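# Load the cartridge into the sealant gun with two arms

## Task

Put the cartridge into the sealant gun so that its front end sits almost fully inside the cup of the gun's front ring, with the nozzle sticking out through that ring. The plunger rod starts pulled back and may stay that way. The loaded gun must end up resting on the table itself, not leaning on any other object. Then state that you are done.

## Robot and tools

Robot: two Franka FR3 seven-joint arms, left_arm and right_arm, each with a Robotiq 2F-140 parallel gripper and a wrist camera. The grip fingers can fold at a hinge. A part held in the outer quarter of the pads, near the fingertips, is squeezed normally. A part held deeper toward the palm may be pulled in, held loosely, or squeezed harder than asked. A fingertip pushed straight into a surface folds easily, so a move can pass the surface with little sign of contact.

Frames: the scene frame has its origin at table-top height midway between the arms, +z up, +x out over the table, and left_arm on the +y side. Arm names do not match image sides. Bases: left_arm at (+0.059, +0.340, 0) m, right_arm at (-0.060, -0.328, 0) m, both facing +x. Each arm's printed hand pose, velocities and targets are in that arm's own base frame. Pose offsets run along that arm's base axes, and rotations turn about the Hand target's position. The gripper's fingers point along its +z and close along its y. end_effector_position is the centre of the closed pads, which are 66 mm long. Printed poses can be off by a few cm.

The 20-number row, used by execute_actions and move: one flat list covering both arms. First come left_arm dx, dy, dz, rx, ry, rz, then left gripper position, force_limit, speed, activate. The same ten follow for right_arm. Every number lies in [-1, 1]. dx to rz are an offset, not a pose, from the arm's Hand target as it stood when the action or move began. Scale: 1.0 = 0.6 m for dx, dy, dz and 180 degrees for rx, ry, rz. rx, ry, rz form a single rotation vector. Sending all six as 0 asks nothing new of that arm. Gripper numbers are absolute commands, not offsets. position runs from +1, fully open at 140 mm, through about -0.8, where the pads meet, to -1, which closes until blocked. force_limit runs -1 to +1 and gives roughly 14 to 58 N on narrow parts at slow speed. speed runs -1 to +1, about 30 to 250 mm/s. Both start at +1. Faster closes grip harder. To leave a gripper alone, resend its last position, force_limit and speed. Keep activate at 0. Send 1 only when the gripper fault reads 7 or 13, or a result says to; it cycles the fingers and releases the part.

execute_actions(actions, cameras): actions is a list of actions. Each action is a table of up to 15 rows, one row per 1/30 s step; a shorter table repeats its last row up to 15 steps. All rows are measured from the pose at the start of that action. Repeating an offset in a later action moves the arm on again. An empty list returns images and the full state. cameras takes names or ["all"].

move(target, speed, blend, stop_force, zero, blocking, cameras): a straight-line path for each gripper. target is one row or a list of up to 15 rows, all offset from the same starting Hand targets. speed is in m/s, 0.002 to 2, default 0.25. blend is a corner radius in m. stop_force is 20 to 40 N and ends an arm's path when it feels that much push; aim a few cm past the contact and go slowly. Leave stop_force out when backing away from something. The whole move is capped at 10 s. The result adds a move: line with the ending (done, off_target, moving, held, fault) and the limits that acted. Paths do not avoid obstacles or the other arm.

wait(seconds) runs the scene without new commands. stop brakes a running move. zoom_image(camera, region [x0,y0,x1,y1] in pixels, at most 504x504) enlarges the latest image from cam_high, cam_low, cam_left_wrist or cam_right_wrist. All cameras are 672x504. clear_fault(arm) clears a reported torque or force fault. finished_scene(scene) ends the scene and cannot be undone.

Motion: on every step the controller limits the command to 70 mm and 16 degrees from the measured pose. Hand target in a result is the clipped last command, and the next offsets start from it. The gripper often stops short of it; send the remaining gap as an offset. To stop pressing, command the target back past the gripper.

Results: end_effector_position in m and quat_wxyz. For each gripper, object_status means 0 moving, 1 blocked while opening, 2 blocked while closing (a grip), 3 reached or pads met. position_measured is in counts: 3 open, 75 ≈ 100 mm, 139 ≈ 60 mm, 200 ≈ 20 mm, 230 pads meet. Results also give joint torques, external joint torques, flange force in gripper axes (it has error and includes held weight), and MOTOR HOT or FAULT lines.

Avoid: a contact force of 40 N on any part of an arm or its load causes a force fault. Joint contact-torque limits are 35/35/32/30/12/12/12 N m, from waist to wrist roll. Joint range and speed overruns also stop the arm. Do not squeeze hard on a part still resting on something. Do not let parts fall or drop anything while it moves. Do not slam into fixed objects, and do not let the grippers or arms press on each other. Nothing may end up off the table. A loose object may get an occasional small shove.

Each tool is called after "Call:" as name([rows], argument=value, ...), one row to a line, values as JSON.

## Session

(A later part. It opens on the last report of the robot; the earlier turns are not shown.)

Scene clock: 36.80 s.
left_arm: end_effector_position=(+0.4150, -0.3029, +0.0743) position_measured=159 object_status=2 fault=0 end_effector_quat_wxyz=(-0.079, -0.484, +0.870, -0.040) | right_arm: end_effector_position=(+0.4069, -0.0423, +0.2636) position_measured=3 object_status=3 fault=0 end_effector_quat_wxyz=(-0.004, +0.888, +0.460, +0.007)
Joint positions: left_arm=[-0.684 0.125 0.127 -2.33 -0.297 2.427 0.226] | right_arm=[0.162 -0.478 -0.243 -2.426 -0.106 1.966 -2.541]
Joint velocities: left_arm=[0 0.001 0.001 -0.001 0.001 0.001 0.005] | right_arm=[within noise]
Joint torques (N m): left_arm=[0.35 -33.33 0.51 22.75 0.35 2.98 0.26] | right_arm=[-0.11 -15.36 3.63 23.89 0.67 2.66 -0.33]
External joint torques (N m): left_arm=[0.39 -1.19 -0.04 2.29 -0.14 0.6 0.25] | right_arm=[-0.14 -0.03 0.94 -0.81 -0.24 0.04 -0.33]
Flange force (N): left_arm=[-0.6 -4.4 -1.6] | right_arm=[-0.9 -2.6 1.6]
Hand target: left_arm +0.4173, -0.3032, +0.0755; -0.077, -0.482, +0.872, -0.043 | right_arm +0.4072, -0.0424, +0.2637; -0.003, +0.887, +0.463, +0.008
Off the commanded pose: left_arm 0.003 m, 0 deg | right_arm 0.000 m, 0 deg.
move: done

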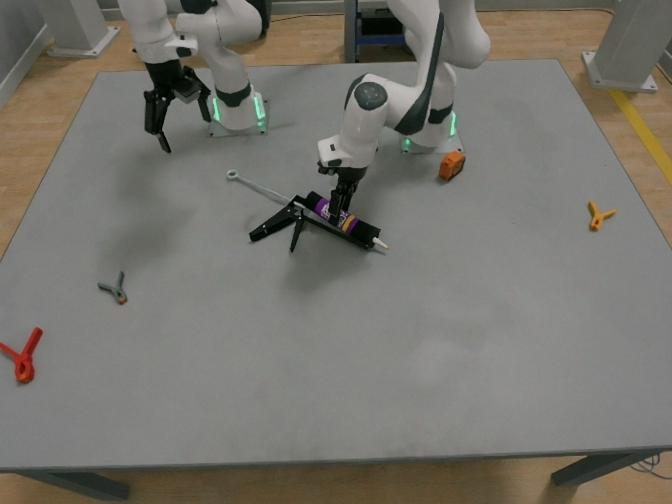

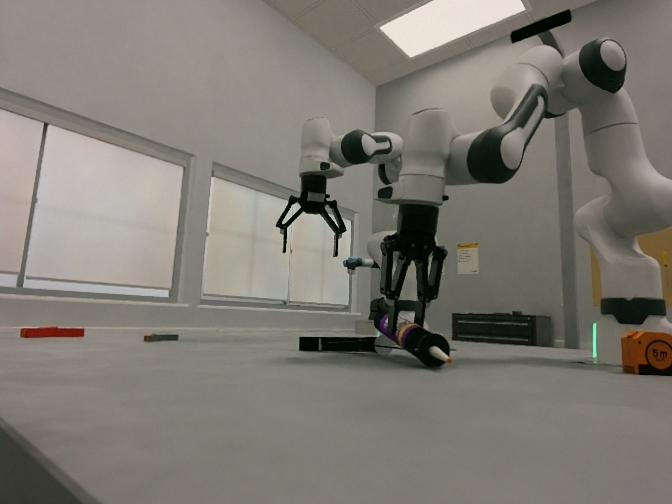

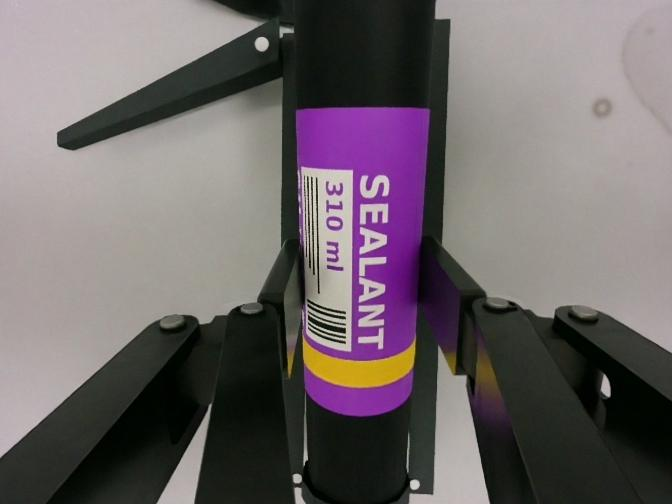

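Call:
move(target=[0.0085,0.0125,0.0,0,0,0,-1,0,-1,0,0,0,0,0,0,0,1,0,0,0], speed=0.03, cameras=["cam_high","cam_low","cam_left_wrist"])

Call:
zoom_image(camera="cam_low", region=[360, 270, 480, 370])

Call:
zoom_image(camera="cam_high", region=[290, 180, 390, 260])

Scene clock: 38.00 s.
left_arm: end_effector_position=(+0.4182, -0.2965, +0.0732) position_measured=159 object_status=2 fault=0 end_effector_quat_wxyz=(-0.079, -0.483, +0.871, -0.040) | right_arm: end_effector_position=(+0.4069, -0.0423, +0.2636) position_measured=3 object_status=3 fault=0 end_effector_quat_wxyz=(-0.004, +0.888, +0.460, +0.007)
Joint positions: left_arm=[-0.674 0.127 0.131 -2.33 -0.297 2.425 0.243] | right_arm=[0.162 -0.478 -0.243 -2.426 -0.106 1.966 -2.541]
Joint velocities: left_arm=[0 -0.001 -0.001 0 -0.001 0 0.007] | right_arm=[within noise]
Joint torques (N m): left_arm=[1.54 -33.56 1.73 23.4 0.71 2.86 0.2] | right_arm=[-0.08 -15.36 3.63 23.85 0.67 2.65 -0.29]
External joint torques (N m): left_arm=[1.33 -1.24 0.91 2.86 0.22 0.45 0.2] | right_arm=[-0.06 0 1.01 -0.91 -0.24 0.03 -0.29]
Flange force (N): left_arm=[-2.4 -6.4 -3.3] | right_arm=[-0.8 -2.9 1.7]
Hand target: left_arm +0.4224, -0.2957, +0.0755; -0.077, -0.482, +0.872, -0.043 | right_arm +0.4072, -0.0424, +0.2637; -0.003, +0.887, +0.463, +0.008
Off the commanded pose: left_arm 0.005 m, 0 deg | right_arm 0.000 m, 0 deg.
move: off_target (left_arm)

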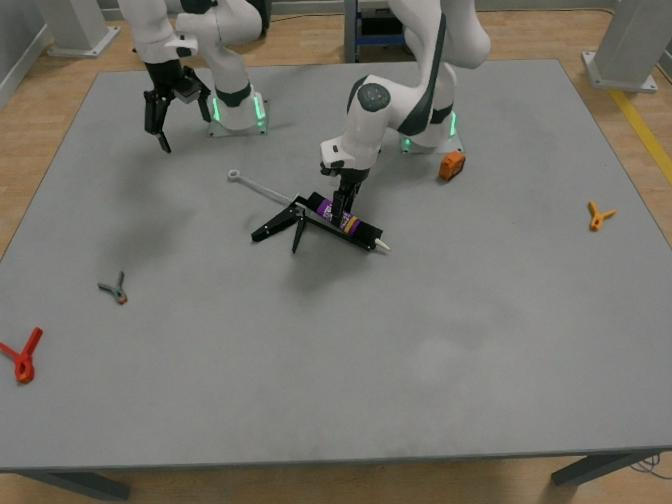

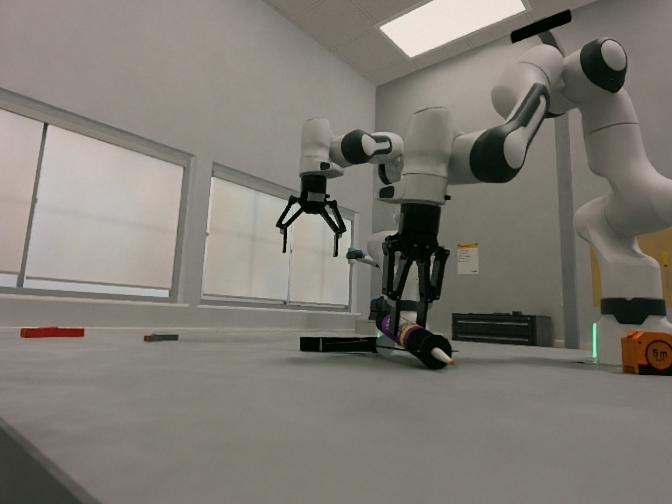

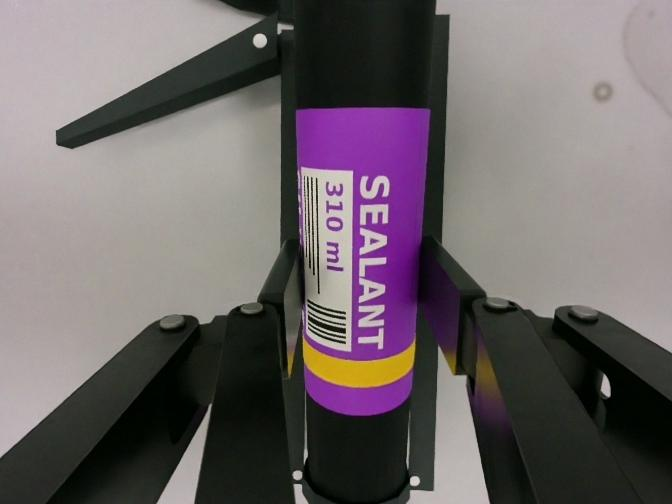

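Scaled by 4.200 from the camera's image (finer frame: 960x720).

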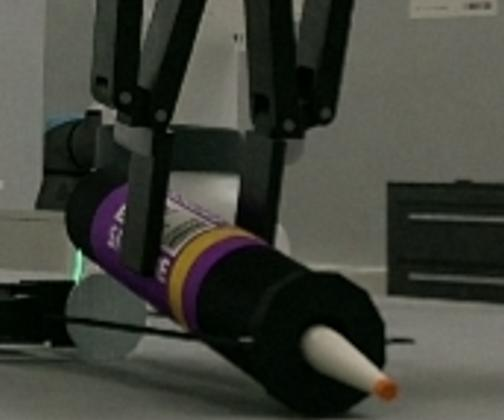

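Scaled by 5.040 from the camera's image (finer frame: 960x720).

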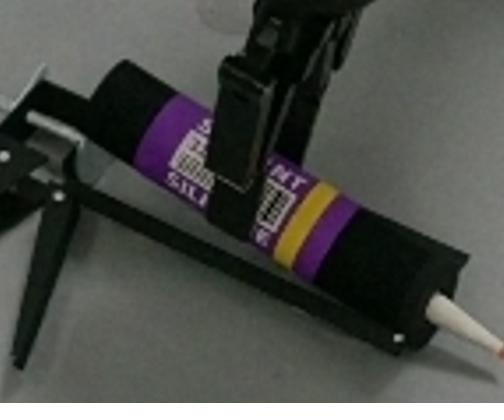

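Call:
move([
  [0.006,0.01,-0.013,0.012,-0.0075,0,-1,0,-1,0,0,0,0,0,0,0,1,0,0,0],
  [0.010,0.016,-0.017,0.016,-0.01,0,-1,0,-1,0,0,0,0,0,0,0,1,0,0,0],
], speed=0.03, cameras=["cam_high","cam_low","cam_left_wrist"])

Call:
zoom_image(camera="cam_low", region=[360, 270, 480, 370])

Call:
zoom_image(camera="cam_high", region=[290, 180, 390, 260])

Scene clock: 47.67 s.
left_arm: end_effector_position=(+0.4249, -0.2878, +0.0645) position_measured=159 object_status=2 fault=0 end_effector_quat_wxyz=(-0.054, -0.480, +0.875, -0.027) | right_arm: end_effector_position=(+0.4069, -0.0423, +0.2636) position_measured=3 object_status=3 fault=0 end_effector_quat_wxyz=(-0.004, +0.888, +0.460, +0.007)
Joint positions: left_arm=[-0.692 0.143 0.145 -2.335 -0.226 2.457 0.198] | right_arm=[0.162 -0.478 -0.243 -2.426 -0.106 1.966 -2.541]
Joint velocities: left_arm=[0 0.001 0 0.001 0.002 0.001 -0.005] | right_arm=[within noise]
Joint torques (N m): left_arm=[0.77 -33.33 2.53 22.03 1.07 3.2 -0.42] | right_arm=[-0.09 -15.42 3.63 23.9 0.68 2.66 -0.29]
External joint torques (N m): left_arm=[0.79 -0.78 1.8 1.72 0.57 0.74 -0.43] | right_arm=[-0.06 -0.05 1.01 -0.85 -0.22 0.03 -0.29]
Flange force (N): left_arm=[-1.2 -3.1 -2.1] | right_arm=[-0.8 -2.9 1.6]
Hand target: left_arm +0.4284, -0.2861, +0.0653; -0.051, -0.483, +0.873, -0.029 | right_arm +0.4072, -0.0424, +0.2637; -0.003, +0.887, +0.463, +0.008
Off the commanded pose: left_arm 0.004 m, 1 deg | right_arm 0.000 m, 0 deg.
move: off_target (left_arm)

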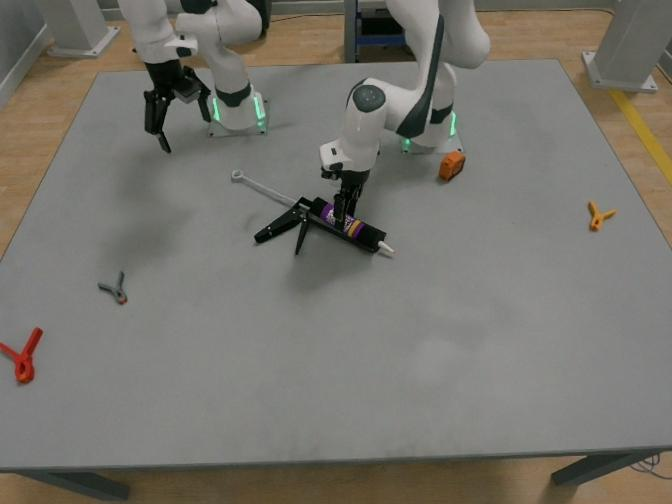

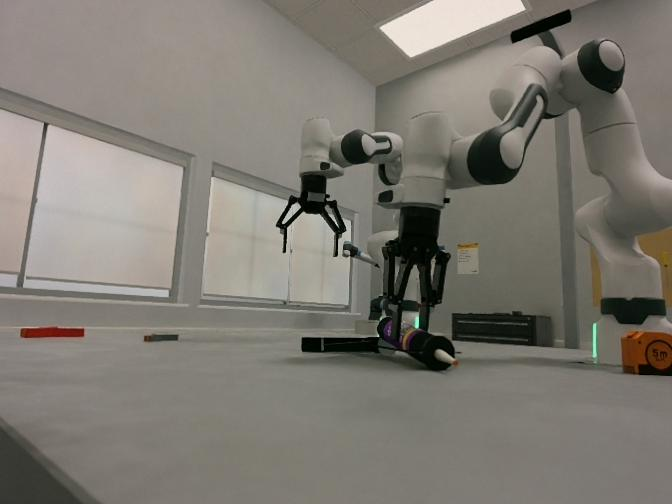

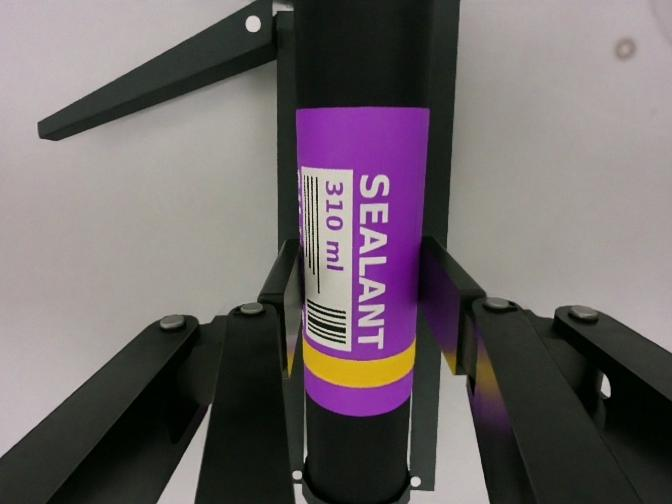

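Scaled by 4.200 from the camera's image (finer frame: 960x720).

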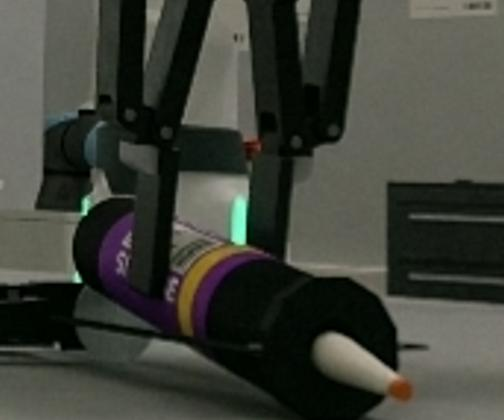

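Scaled by 5.040 from the camera's image (finer frame: 960x720).

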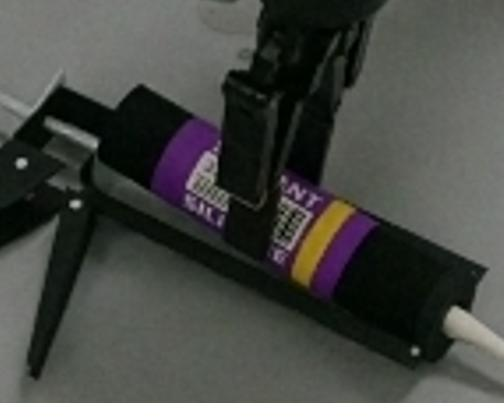

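Call:
move([
  [0,0.0,0.006,0,0,0,-1,0,-1,0,0,0,0,0,0,0,1,0,0,0],
  [0.0075,0.012,0.004,0,0,0,-1,0,-1,0,0,0,0,0,0,0,1,0,0,0],
  [0.0075,0.012,-0.005,0,0,0,-1,0,-1,0,0,0,0,0,0,0,1,0,0,0],
], speed=0.04, cameras=["cam_high","cam_left_wrist"])

Call:
zoom_image(camera="cam_high", region=[295, 180, 345, 230])

Call:
zoom_image(camera="cam_left_wrist", region=[250, 380, 460, 500])

Scene clock: 49.40 s.
left_arm: end_effector_position=(+0.4292, -0.2799, +0.0617) position_measured=159 object_status=2 fault=0 end_effector_quat_wxyz=(-0.053, -0.483, +0.873, -0.026) | right_arm: end_effector_position=(+0.4069, -0.0423, +0.2636) position_measured=3 object_status=3 fault=0 end_effector_quat_wxyz=(-0.004, +0.888, +0.460, +0.007)
Joint positions: left_arm=[-0.684 0.149 0.153 -2.335 -0.224 2.459 0.203] | right_arm=[0.162 -0.478 -0.243 -2.426 -0.106 1.966 -2.541]
Joint torques (N m): left_arm=[1.52 -32.96 2 22.27 0.51 3.52 0.3] | right_arm=[-0.13 -15.44 3.65 23.85 0.66 2.66 -0.32]
External joint torques (N m): left_arm=[1.63 -0.34 1.28 2.02 0.01 1.06 0.29] | right_arm=[-0.11 -0.1 1.02 -0.88 -0.24 0.03 -0.32]
Flange force (N): left_arm=[-3.6 -5.2 0.7] | right_arm=[-1.0 -3.1 1.6]
Hand target: left_arm +0.4329, -0.2789, +0.0623; -0.051, -0.483, +0.873, -0.029 | right_arm +0.4072, -0.0424, +0.2637; -0.003, +0.887, +0.463, +0.008
Off the commanded pose: left_arm 0.004 m, 0 deg | right_arm 0.000 m, 0 deg.
move: off_target (left_arm)

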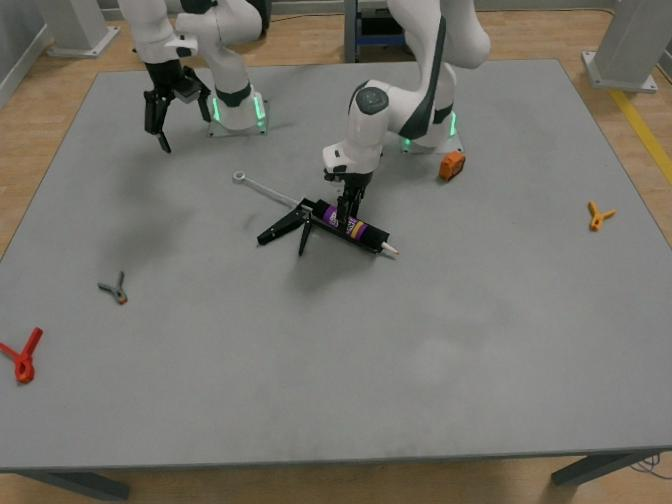

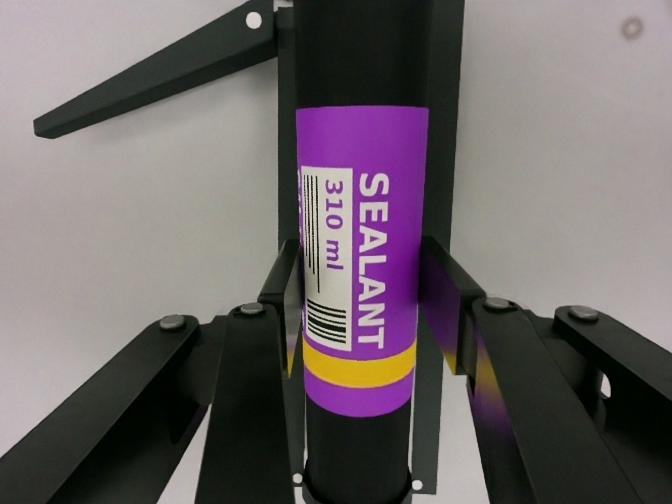

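Scaled by 10.080 from the camera's image (finer frame: 960x720).

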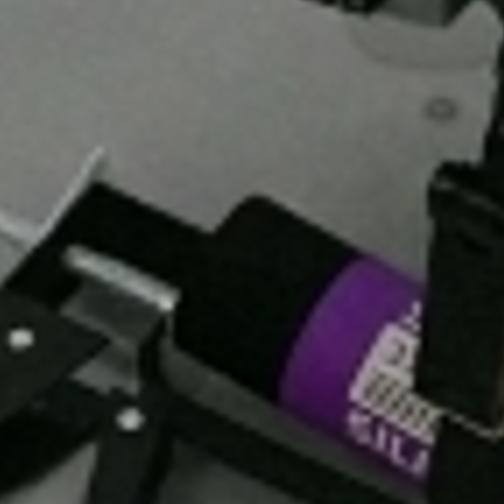

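Scaled by 2.400 from the camera's image (finer frame: 960x720).

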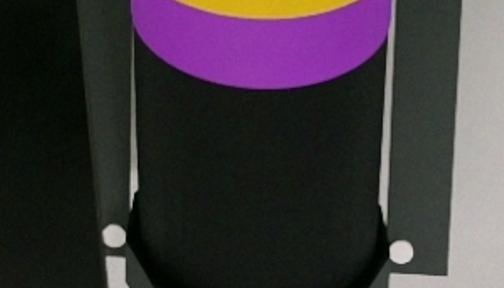

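Call:
move([
  [0,0,0,0,0,0,0.1,0,-1,0,0,0,0,0,0,0,1,0,0,0],
  [0,0,0.15,0,0,0,0.1,0,-1,0,0,0,0,0,0,0,1,0,0,0],
], speed=0.08, cameras=["cam_high","cam_low","cam_left_wrist"])

Call:
zoom_image(camera="cam_left_wrist", region=[270, 40, 450, 480])

Scene clock: 52.77 s.
left_arm: end_effector_position=(+0.4324, -0.2802, +0.1516) position_measured=117 object_status=3 fault=0 end_effector_quat_wxyz=(-0.052, -0.481, +0.875, -0.030) | right_arm: end_effector_position=(+0.4069, -0.0423, +0.2636) position_measured=3 object_status=3 fault=0 end_effector_quat_wxyz=(-0.004, +0.888, +0.460, +0.007)
Joint positions: left_arm=[-0.681 -0.011 0.163 -2.271 -0.152 2.252 0.144] | right_arm=[0.162 -0.478 -0.243 -2.426 -0.106 1.966 -2.541]
Joint velocities: left_arm=[0 0.001 0.001 0 0 -0.005 -0.005] | right_arm=[within noise]
Joint torques (N m): left_arm=[0.31 -29.83 0.27 24 0.83 2.32 -0.24] | right_arm=[-0.07 -15.41 3.66 23.92 0.66 2.66 -0.32]
External joint torques (N m): left_arm=[0.47 -0.02 0.5 1.11 0.31 -0.2 -0.24] | right_arm=[-0.1 -0.15 0.98 -0.79 -0.24 0.04 -0.32]
Flange force (N): left_arm=[-0.6 -3.7 -2.1] | right_arm=[-1.0 -2.9 1.4]
Hand target: left_arm +0.4329, -0.2789, +0.1523; -0.051, -0.483, +0.873, -0.029 | right_arm +0.4072, -0.0424, +0.2637; -0.003, +0.887, +0.463, +0.008
Off the commanded pose: left_arm 0.002 m, 0 deg | right_arm 0.000 m, 0 deg.
move: done

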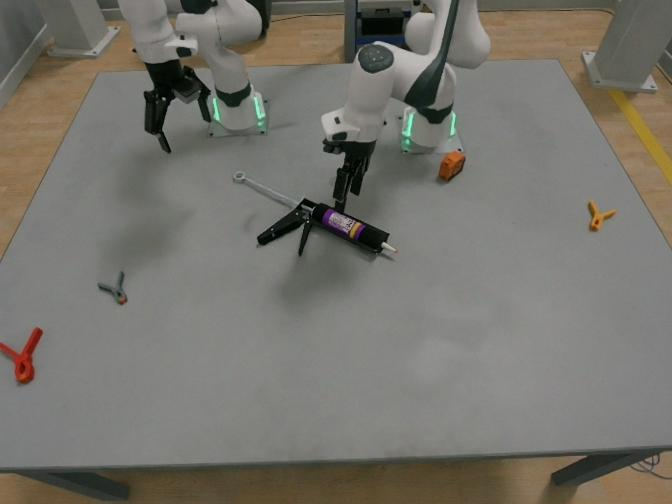

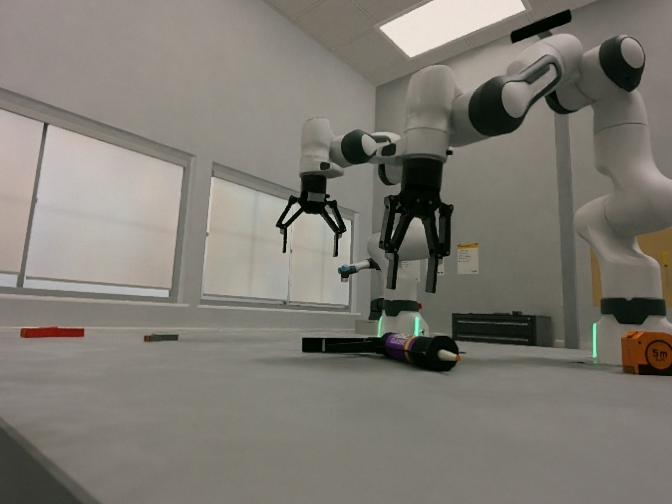

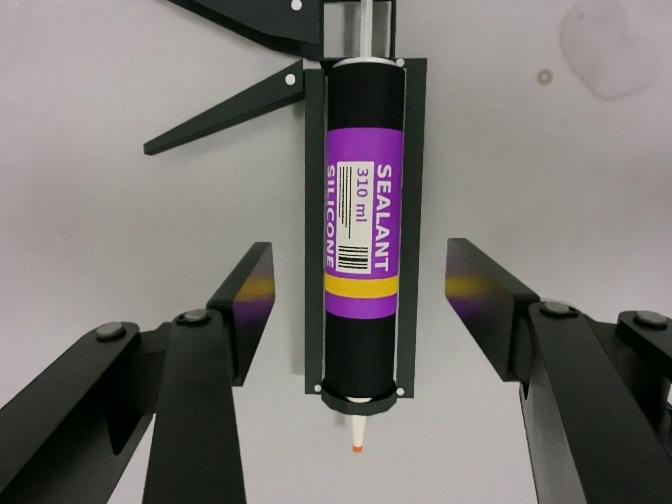

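Scaled by 1.145 from the camera's image (finer frame: 960x720).

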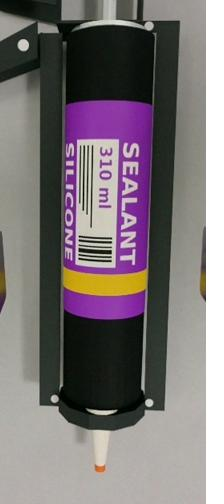

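Call:
move(target=[0.0933,0.159,-0.053,0.0326,-0.0197,0,0.6,0,0,0,0,0,0,0,0,0,-1,-0.5,0,0], speed=0.15, cameras=["cam_left_wrist"])

Scene clock: 54.83 s.
left_arm: end_effector_position=(+0.4880, -0.1840, +0.1211) position_measured=53 object_status=3 fault=0 end_effector_quat_wxyz=(-0.001, -0.488, +0.873, +0.000) | right_arm: end_effector_position=(+0.4069, -0.0423, +0.2636) position_measured=233 object_status=3 fault=0 end_effector_quat_wxyz=(-0.004, +0.888, +0.460, +0.007)
Joint positions: left_arm=[-0.603 0.053 0.244 -2.278 -0.018 2.329 0.205] | right_arm=[0.162 -0.478 -0.243 -2.426 -0.106 1.966 -2.541]
Joint velocities: left_arm=[0.001 -0.001 0 0.001 0 0.002 0.006] | right_arm=[within noise]
Joint torques (N m): left_arm=[-0.08 -30.03 0.45 23.21 0.86 2.88 0] | right_arm=[-0.1 -15.44 3.6 23.92 0.66 2.65 -0.33]
External joint torques (N m): left_arm=[-0.03 0.75 0.06 1.02 0.32 0.33 0] | right_arm=[-0.01 -0.2 1.06 -0.75 -0.23 0.04 -0.33]
Flange force (N): left_arm=[-1.0 -5.0 1.0] | right_arm=[-0.9 -3.1 1.3]
Hand target: left_arm +0.4889, -0.1835, +0.1205; +0.001, -0.484, +0.875, +0.001 | right_arm +0.4072, -0.0424, +0.2637; -0.003, +0.887, +0.463, +0.008
Off the commanded pose: left_arm 0.001 m, 0 deg | right_arm 0.000 m, 0 deg.
move: done

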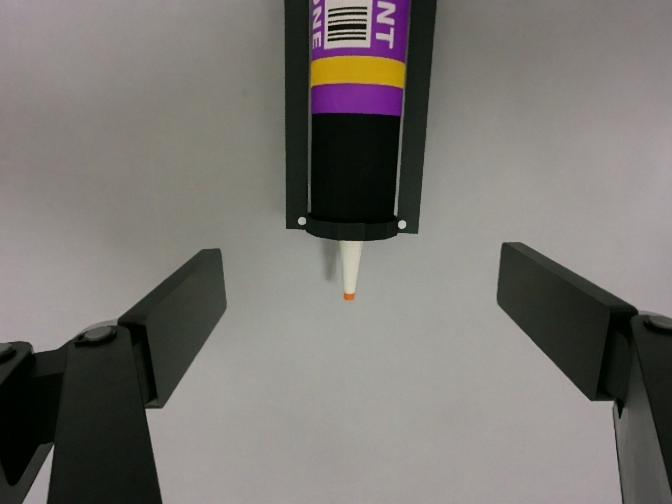

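Call:
move([
  [0,-0.005,-0.132,0,0,0,0.5,0,0,0,0,0,0,0,0,-0.483,-1,-0.5,0,0],
  [0,-0.005,-0.132,0,0,0,-1,-0.7,-1,0,0,0,0,0,0,-0.483,-1,-0.5,0,0],
], speed=0.2)

Call:
move(target=[0,0,0,0,0,0,-1,-0.7,-1,0,0.17,0.58,-0.13,0.0944,-0.0585,0,-1,-0.5,0,0], speed=0.25, cameras=["all"])

Scene clock: 62.07 s.
left_arm: end_effector_position=(+0.4894, -0.1866, +0.0425) position_measured=109 object_status=0 fault=0 end_effector_quat_wxyz=(+0.001, -0.485, +0.875, +0.001) | right_arm: end_effector_position=(+0.4075, -0.0428, +0.2630) position_measured=233 object_status=3 fault=0 end_effector_quat_wxyz=(+0.004, +0.962, -0.272, +0.008)
Joint positions: left_arm=[-0.597 0.211 0.228 -2.315 -0.076 2.52 0.246] | right_arm=[-0.484 -0.498 0.341 -2.431 0.164 1.968 -1.265]
Joint torques (N m): left_arm=[0.35 -33.23 1.18 20.48 0.09 2.91 0.07] | right_arm=[-0.08 -13.67 -4.07 24.96 1.06 2.16 0.13]
External joint torques (N m): left_arm=[0.41 0.46 -0.39 0.68 -0.35 0.36 0.07] | right_arm=[-0.13 -0.02 0.86 0.18 0.27 -0.56 0.12]
Flange force (N): left_arm=[-1.2 -3.4 2.3] | right_arm=[-0.1 -1.7 -1.5]
Hand target: left_arm +0.4889, -0.1865, +0.0413; +0.001, -0.484, +0.875, +0.001 | right_arm +0.4072, -0.0424, +0.2637; +0.003, +0.962, -0.274, +0.007
Off the commanded pose: left_arm 0.001 m, 0 deg | right_arm 0.001 m, 0 deg.
move: done

Scene clock: 65.10 s.
left_arm: end_effector_position=(+0.4894, -0.1866, +0.0425) position_measured=109 object_status=2 fault=0 end_effector_quat_wxyz=(+0.001, -0.485, +0.875, +0.001) | right_arm: end_effector_position=(+0.5081, +0.3057, +0.1855) position_measured=233 object_status=3 fault=0 end_effector_quat_wxyz=(-0.163, +0.948, -0.269, +0.054)
Joint positions: left_arm=[-0.597 0.211 0.228 -2.315 -0.076 2.52 0.246] | right_arm=[-0.331 -0.055 0.823 -2.32 0.366 2.563 -0.801]
Joint velocities: left_arm=[within noise] | right_arm=[-0.001 0 0 -0.001 0.001 0 0.006]
Joint torques (N m): left_arm=[0.36 -33.26 1.14 20.38 0.08 2.92 0.14] | right_arm=[-0.42 -18.2 0.31 23.84 0.08 3.2 0.06]
External joint torques (N m): left_arm=[0.4 0.41 -0.45 0.58 -0.35 0.37 0.14] | right_arm=[-0.48 1.36 1.53 0.09 -0.3 0.05 0.09]
Flange force (N): left_arm=[-1.2 -3.0 2.3] | right_arm=[3.0 -6.5 6.9]
Hand target: left_arm +0.4889, -0.1865, +0.0413; +0.001, -0.484, +0.875, +0.001 | right_arm +0.5092, +0.3056, +0.1857; -0.164, +0.947, -0.271, +0.055
Off the commanded pose: left_arm 0.001 m, 0 deg | right_arm 0.001 m, 0 deg.
move: done

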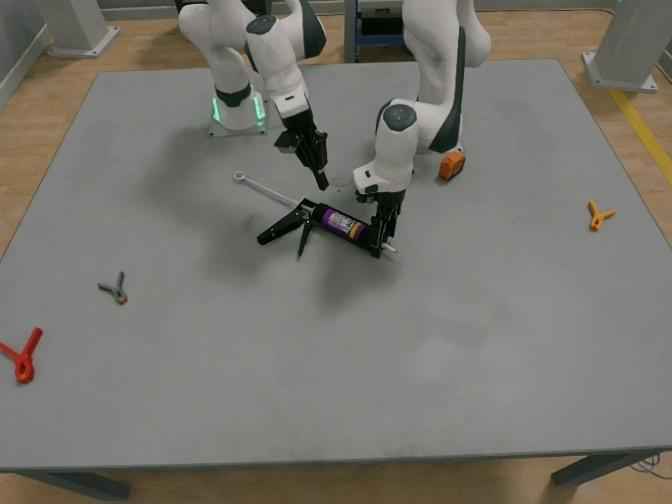

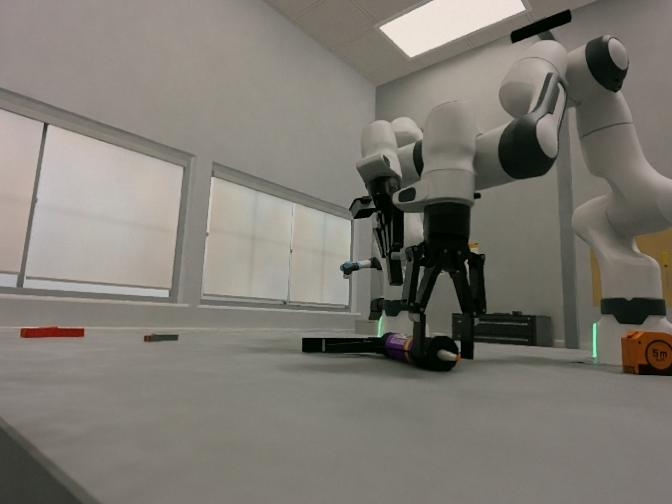

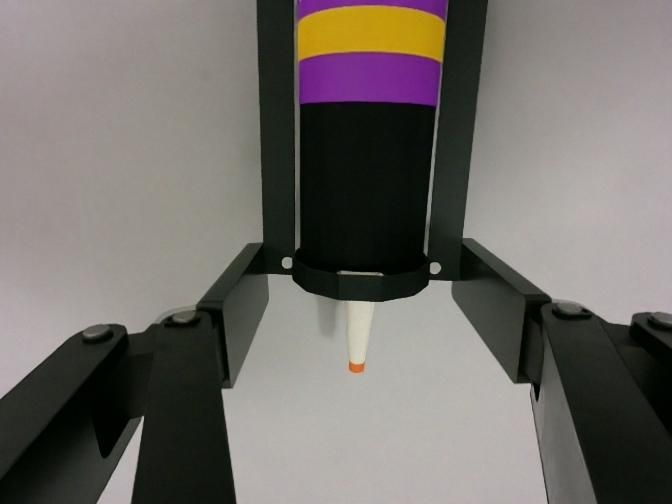

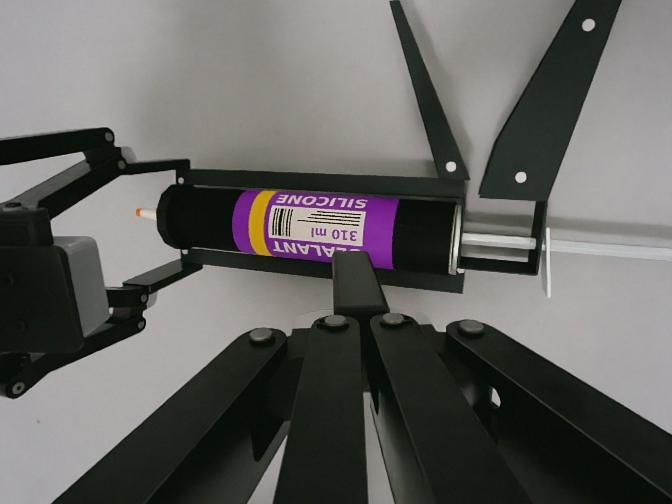

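Call:
move(target=[0,0,0,0,0,0,-1,-0.7,-1,0,-0.010,0.023,-0.143,0,0,0,-1,-0.5,0,0], speed=0.12, cameras=["cam_right_wrist","cam_high","cam_low"])

Call:
zoom_image(camera="cam_high", region=[290, 160, 410, 270])

Call:
zoom_image(camera="cam_low", region=[340, 270, 480, 380])

Scene clock: 75.17 s.
left_arm: end_effector_position=(+0.4894, -0.1866, +0.0425) position_measured=109 object_status=2 fault=0 end_effector_quat_wxyz=(+0.001, -0.485, +0.875, +0.001) | right_arm: end_effector_position=(+0.5022, +0.3187, +0.0990) position_measured=233 object_status=3 fault=0 end_effector_quat_wxyz=(-0.163, +0.948, -0.269, +0.053)
Joint positions: left_arm=[-0.597 0.211 0.228 -2.315 -0.076 2.52 0.246] | right_arm=[-0.229 0.171 0.752 -2.386 0.126 2.817 -0.633]
Joint velocities: left_arm=[within noise] | right_arm=[0 0.001 0 0 0 -0.001 0.004]
Joint torques (N m): left_arm=[0.33 -33.17 1.14 20.46 0.1 2.9 0.12] | right_arm=[0.38 -24.29 4.55 21 -0.15 3.26 0.09]
External joint torques (N m): left_arm=[0.4 0.65 -0.43 0.54 -0.33 0.33 0.12] | right_arm=[0.43 1.11 0.96 0.15 -0.27 0.02 0.12]
Flange force (N): left_arm=[-1.2 -3.4 2.7] | right_arm=[0.6 -2.9 4.2]
Hand target: left_arm +0.4889, -0.1865, +0.0413; +0.001, -0.484, +0.875, +0.001 | right_arm +0.5032, +0.3194, +0.0999; -0.164, +0.947, -0.271, +0.055
Off the commanded pose: left_arm 0.001 m, 0 deg | right_arm 0.002 m, 0 deg.
move: done
Images, in order (width x height): cam_high 672x504, cam_low 672x504, cam_right_wrist 672x504.

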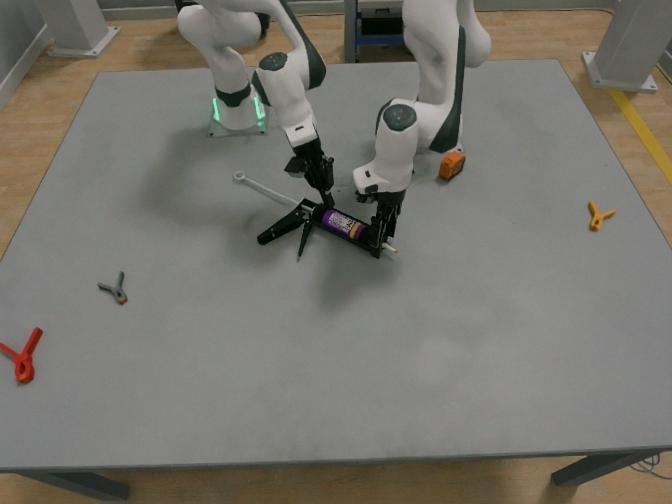

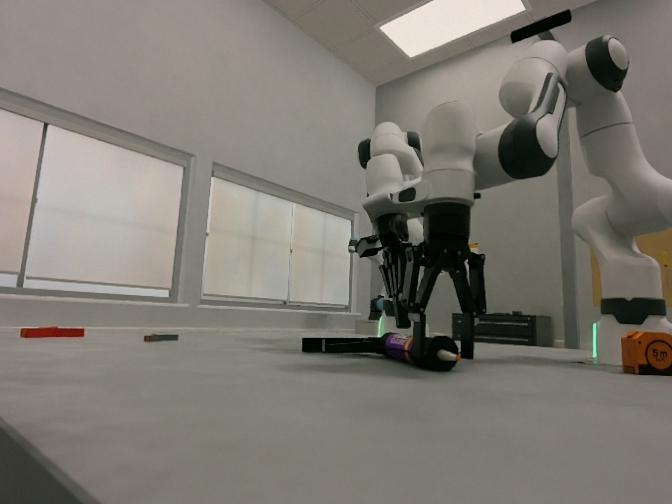

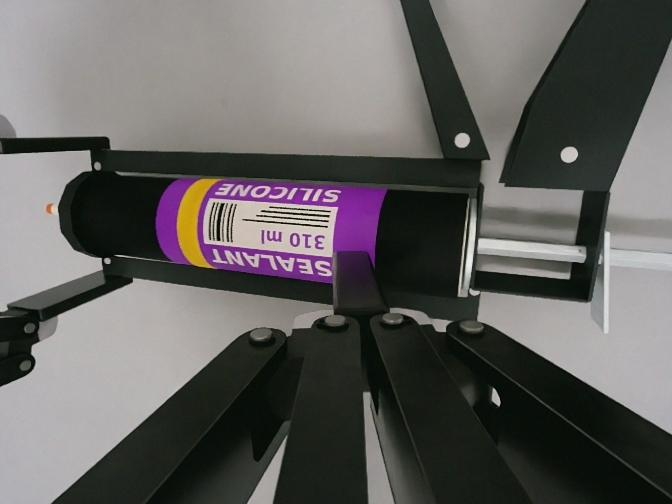

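Scaled by 4.200 from the camera's image (finer frame: 960x720).

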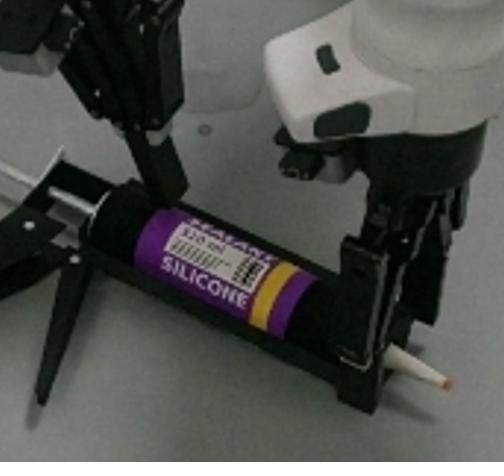

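Scaled by 3.600 from the camera's image (finer frame: 960x720).

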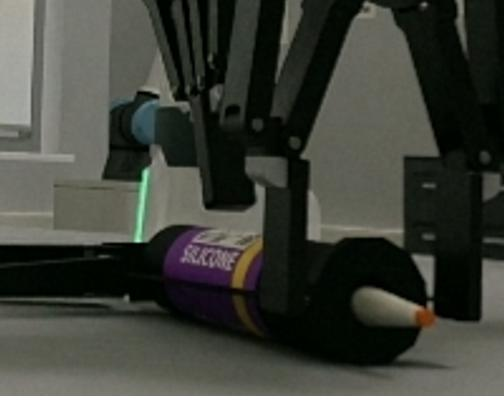

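Call:
move([
  [0,0,0,0,0,0,-1,-0.7,-1,0,0.0055,-0.0035,0,0,0,0,-1,-0.5,0,0],
  [0,0,0,0,0,0,-1,-0.7,-1,0,0.0055,-0.0035,-0.034,0,0,0,-1,-0.5,0,0],
], speed=0.05, cameras=["cam_right_wrist"])

Scene clock: 77.13 s.
left_arm: end_effector_position=(+0.4894, -0.1862, +0.0421) position_measured=109 object_status=2 fault=0 end_effector_quat_wxyz=(+0.001, -0.485, +0.875, +0.001) | right_arm: end_effector_position=(+0.5119, +0.3174, +0.0865) position_measured=233 object_status=3 fault=0 end_effector_quat_wxyz=(-0.166, +0.947, -0.269, +0.062)
Joint positions: left_arm=[-0.597 0.212 0.228 -2.315 -0.076 2.52 0.246] | right_arm=[-0.184 0.217 0.694 -2.38 0.069 2.869 -0.605]
Joint velocities: left_arm=[within noise] | right_arm=[0.001 0.002 0.001 0 -0.001 -0.001 0.005]
Joint torques (N m): left_arm=[0.19 -33.76 0.93 20.43 0.09 2.86 0.11] | right_arm=[1.28 -20.78 4.99 17.24 -0.16 2.81 0.09]
External joint torques (N m): left_arm=[0.22 0.11 -0.69 0.55 -0.34 0.29 0.11] | right_arm=[1.36 6.74 0.71 -3.09 -0.26 -0.48 0.13]
Flange force (N): left_arm=[-0.6 -2.3 1.5] | right_arm=[1.6 -3.3 21.3]
Hand target: left_arm +0.4889, -0.1865, +0.0413; +0.001, -0.484, +0.875, +0.001 | right_arm +0.5065, +0.3173, +0.0795; -0.164, +0.947, -0.271, +0.055
Off the commanded pose: left_arm 0.001 m, 0 deg | right_arm 0.009 m, 1 deg.
move: off_target (right_arm)

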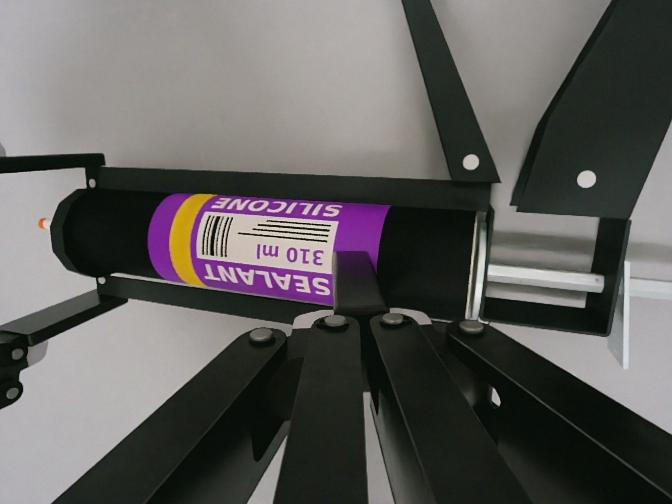

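Call:
move(target=[-0.0165,-0.0265,0.0,0,0,0,-1,-0.7,-1,0,0,0,0,0,0,0,-1,-0.5,0,0], speed=0.04, cameras=["cam_left_wrist","cam_right_wrist"])

Scene clock: 78.40 s.
left_arm: end_effector_position=(+0.4872, -0.1892, +0.0419) position_measured=109 object_status=2 fault=0 end_effector_quat_wxyz=(+0.005, -0.488, +0.873, +0.001) | right_arm: end_effector_position=(+0.5124, +0.3172, +0.0865) position_measured=233 object_status=3 fault=0 end_effector_quat_wxyz=(-0.167, +0.946, -0.270, +0.062)
Joint positions: left_arm=[-0.607 0.207 0.23 -2.325 -0.067 2.531 0.223] | right_arm=[-0.182 0.217 0.691 -2.38 0.069 2.871 -0.604]
Joint velocities: left_arm=[-0.002 -0.001 0.001 0.001 0.003 0.001 -0.005] | right_arm=[within noise]
Joint torques (N m): left_arm=[-7.97 -34.7 -6.45 18.94 -1.22 1.91 -0.56] | right_arm=[1.3 -21.05 5.13 17.23 0.18 2.6 0.05]
External joint torques (N m): left_arm=[-7.99 -1.15 -8.07 -0.85 -1.64 -0.66 -0.56] | right_arm=[1.36 6.52 0.84 -3.08 0.08 -0.69 0.08]
Flange force (N): left_arm=[16.6 1.6 -1.9] | right_arm=[1.3 -2.1 18.1]
Hand target: left_arm +0.4790, -0.2024, +0.0413; +0.001, -0.484, +0.875, +0.001 | right_arm +0.5065, +0.3173, +0.0795; -0.164, +0.947, -0.271, +0.055
Off the commanded pose: left_arm 0.016 m, 1 deg | right_arm 0.009 m, 1 deg.
move: off_target (left_arm)

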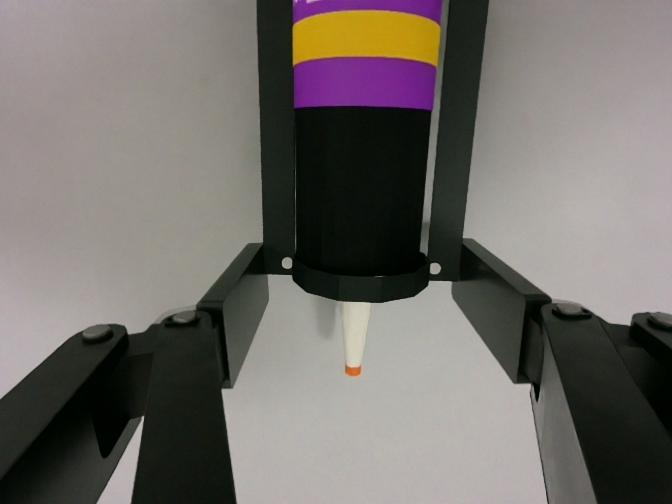

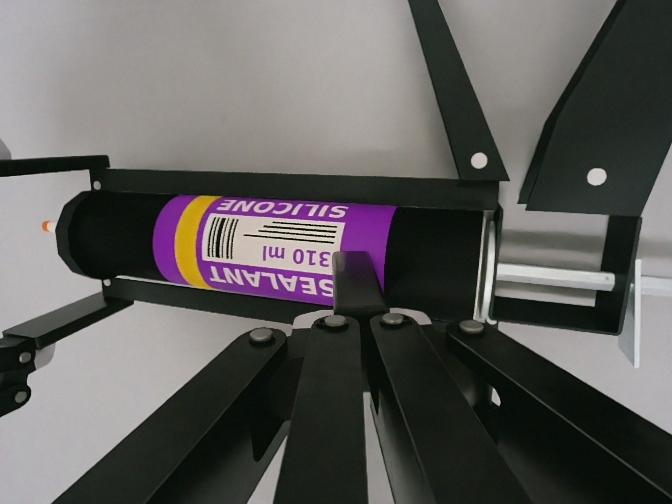

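Call:
move(target=[-0.008,-0.0125,0.0,0,0,0,-1,-0.7,-1,0,0,0,0,0,0,0,-1,-0.5,0,0], speed=0.03, cameras=["cam_left_wrist","cam_right_wrist"])

Scene clock: 79.40 s.
left_arm: end_effector_position=(+0.4830, -0.1965, +0.0419) position_measured=109 object_status=2 fault=0 end_effector_quat_wxyz=(+0.005, -0.490, +0.872, +0.000) | right_arm: end_effector_position=(+0.5127, +0.3169, +0.0865) position_measured=233 object_status=3 fault=0 end_effector_quat_wxyz=(-0.167, +0.946, -0.270, +0.063)
Joint positions: left_arm=[-0.62 0.204 0.227 -2.33 -0.065 2.533 0.202] | right_arm=[-0.182 0.217 0.69 -2.38 0.069 2.871 -0.604]
Joint torques (N m): left_arm=[-7.95 -34.72 -6.71 18.83 -1.15 1.78 -0.41] | right_arm=[1.44 -21.11 5.37 17.24 0.18 2.53 0.04]
External joint torques (N m): left_arm=[-8.01 -1.3 -8.33 -0.91 -1.57 -0.8 -0.41] | right_arm=[1.41 6.57 0.99 -3.09 0.09 -0.76 0.07]
Flange force (N): left_arm=[16.5 2.2 -2.4] | right_arm=[1.2 -2.0 17.7]
Hand target: left_arm +0.4742, -0.2099, +0.0413; +0.001, -0.484, +0.875, +0.001 | right_arm +0.5065, +0.3173, +0.0795; -0.164, +0.947, -0.271, +0.055
Off the commanded pose: left_arm 0.016 m, 1 deg | right_arm 0.009 m, 1 deg.
move: off_target (left_arm)

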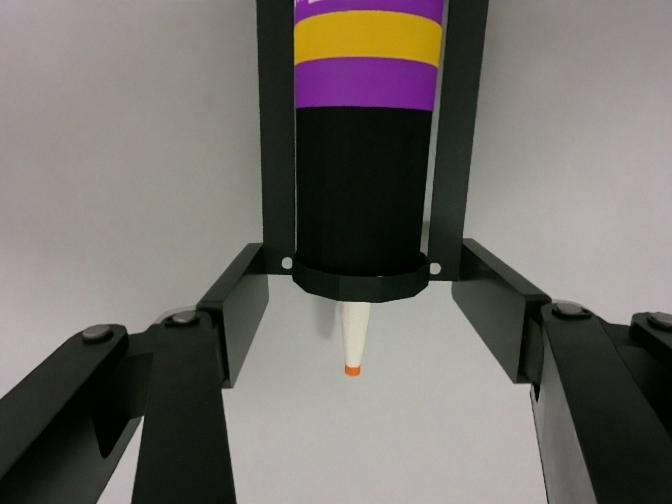

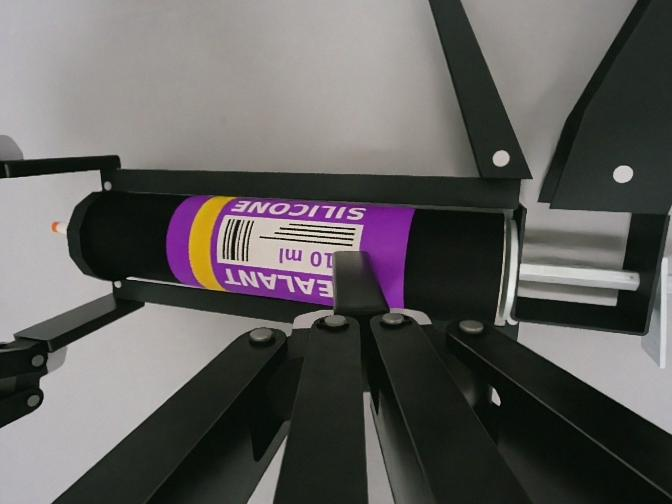

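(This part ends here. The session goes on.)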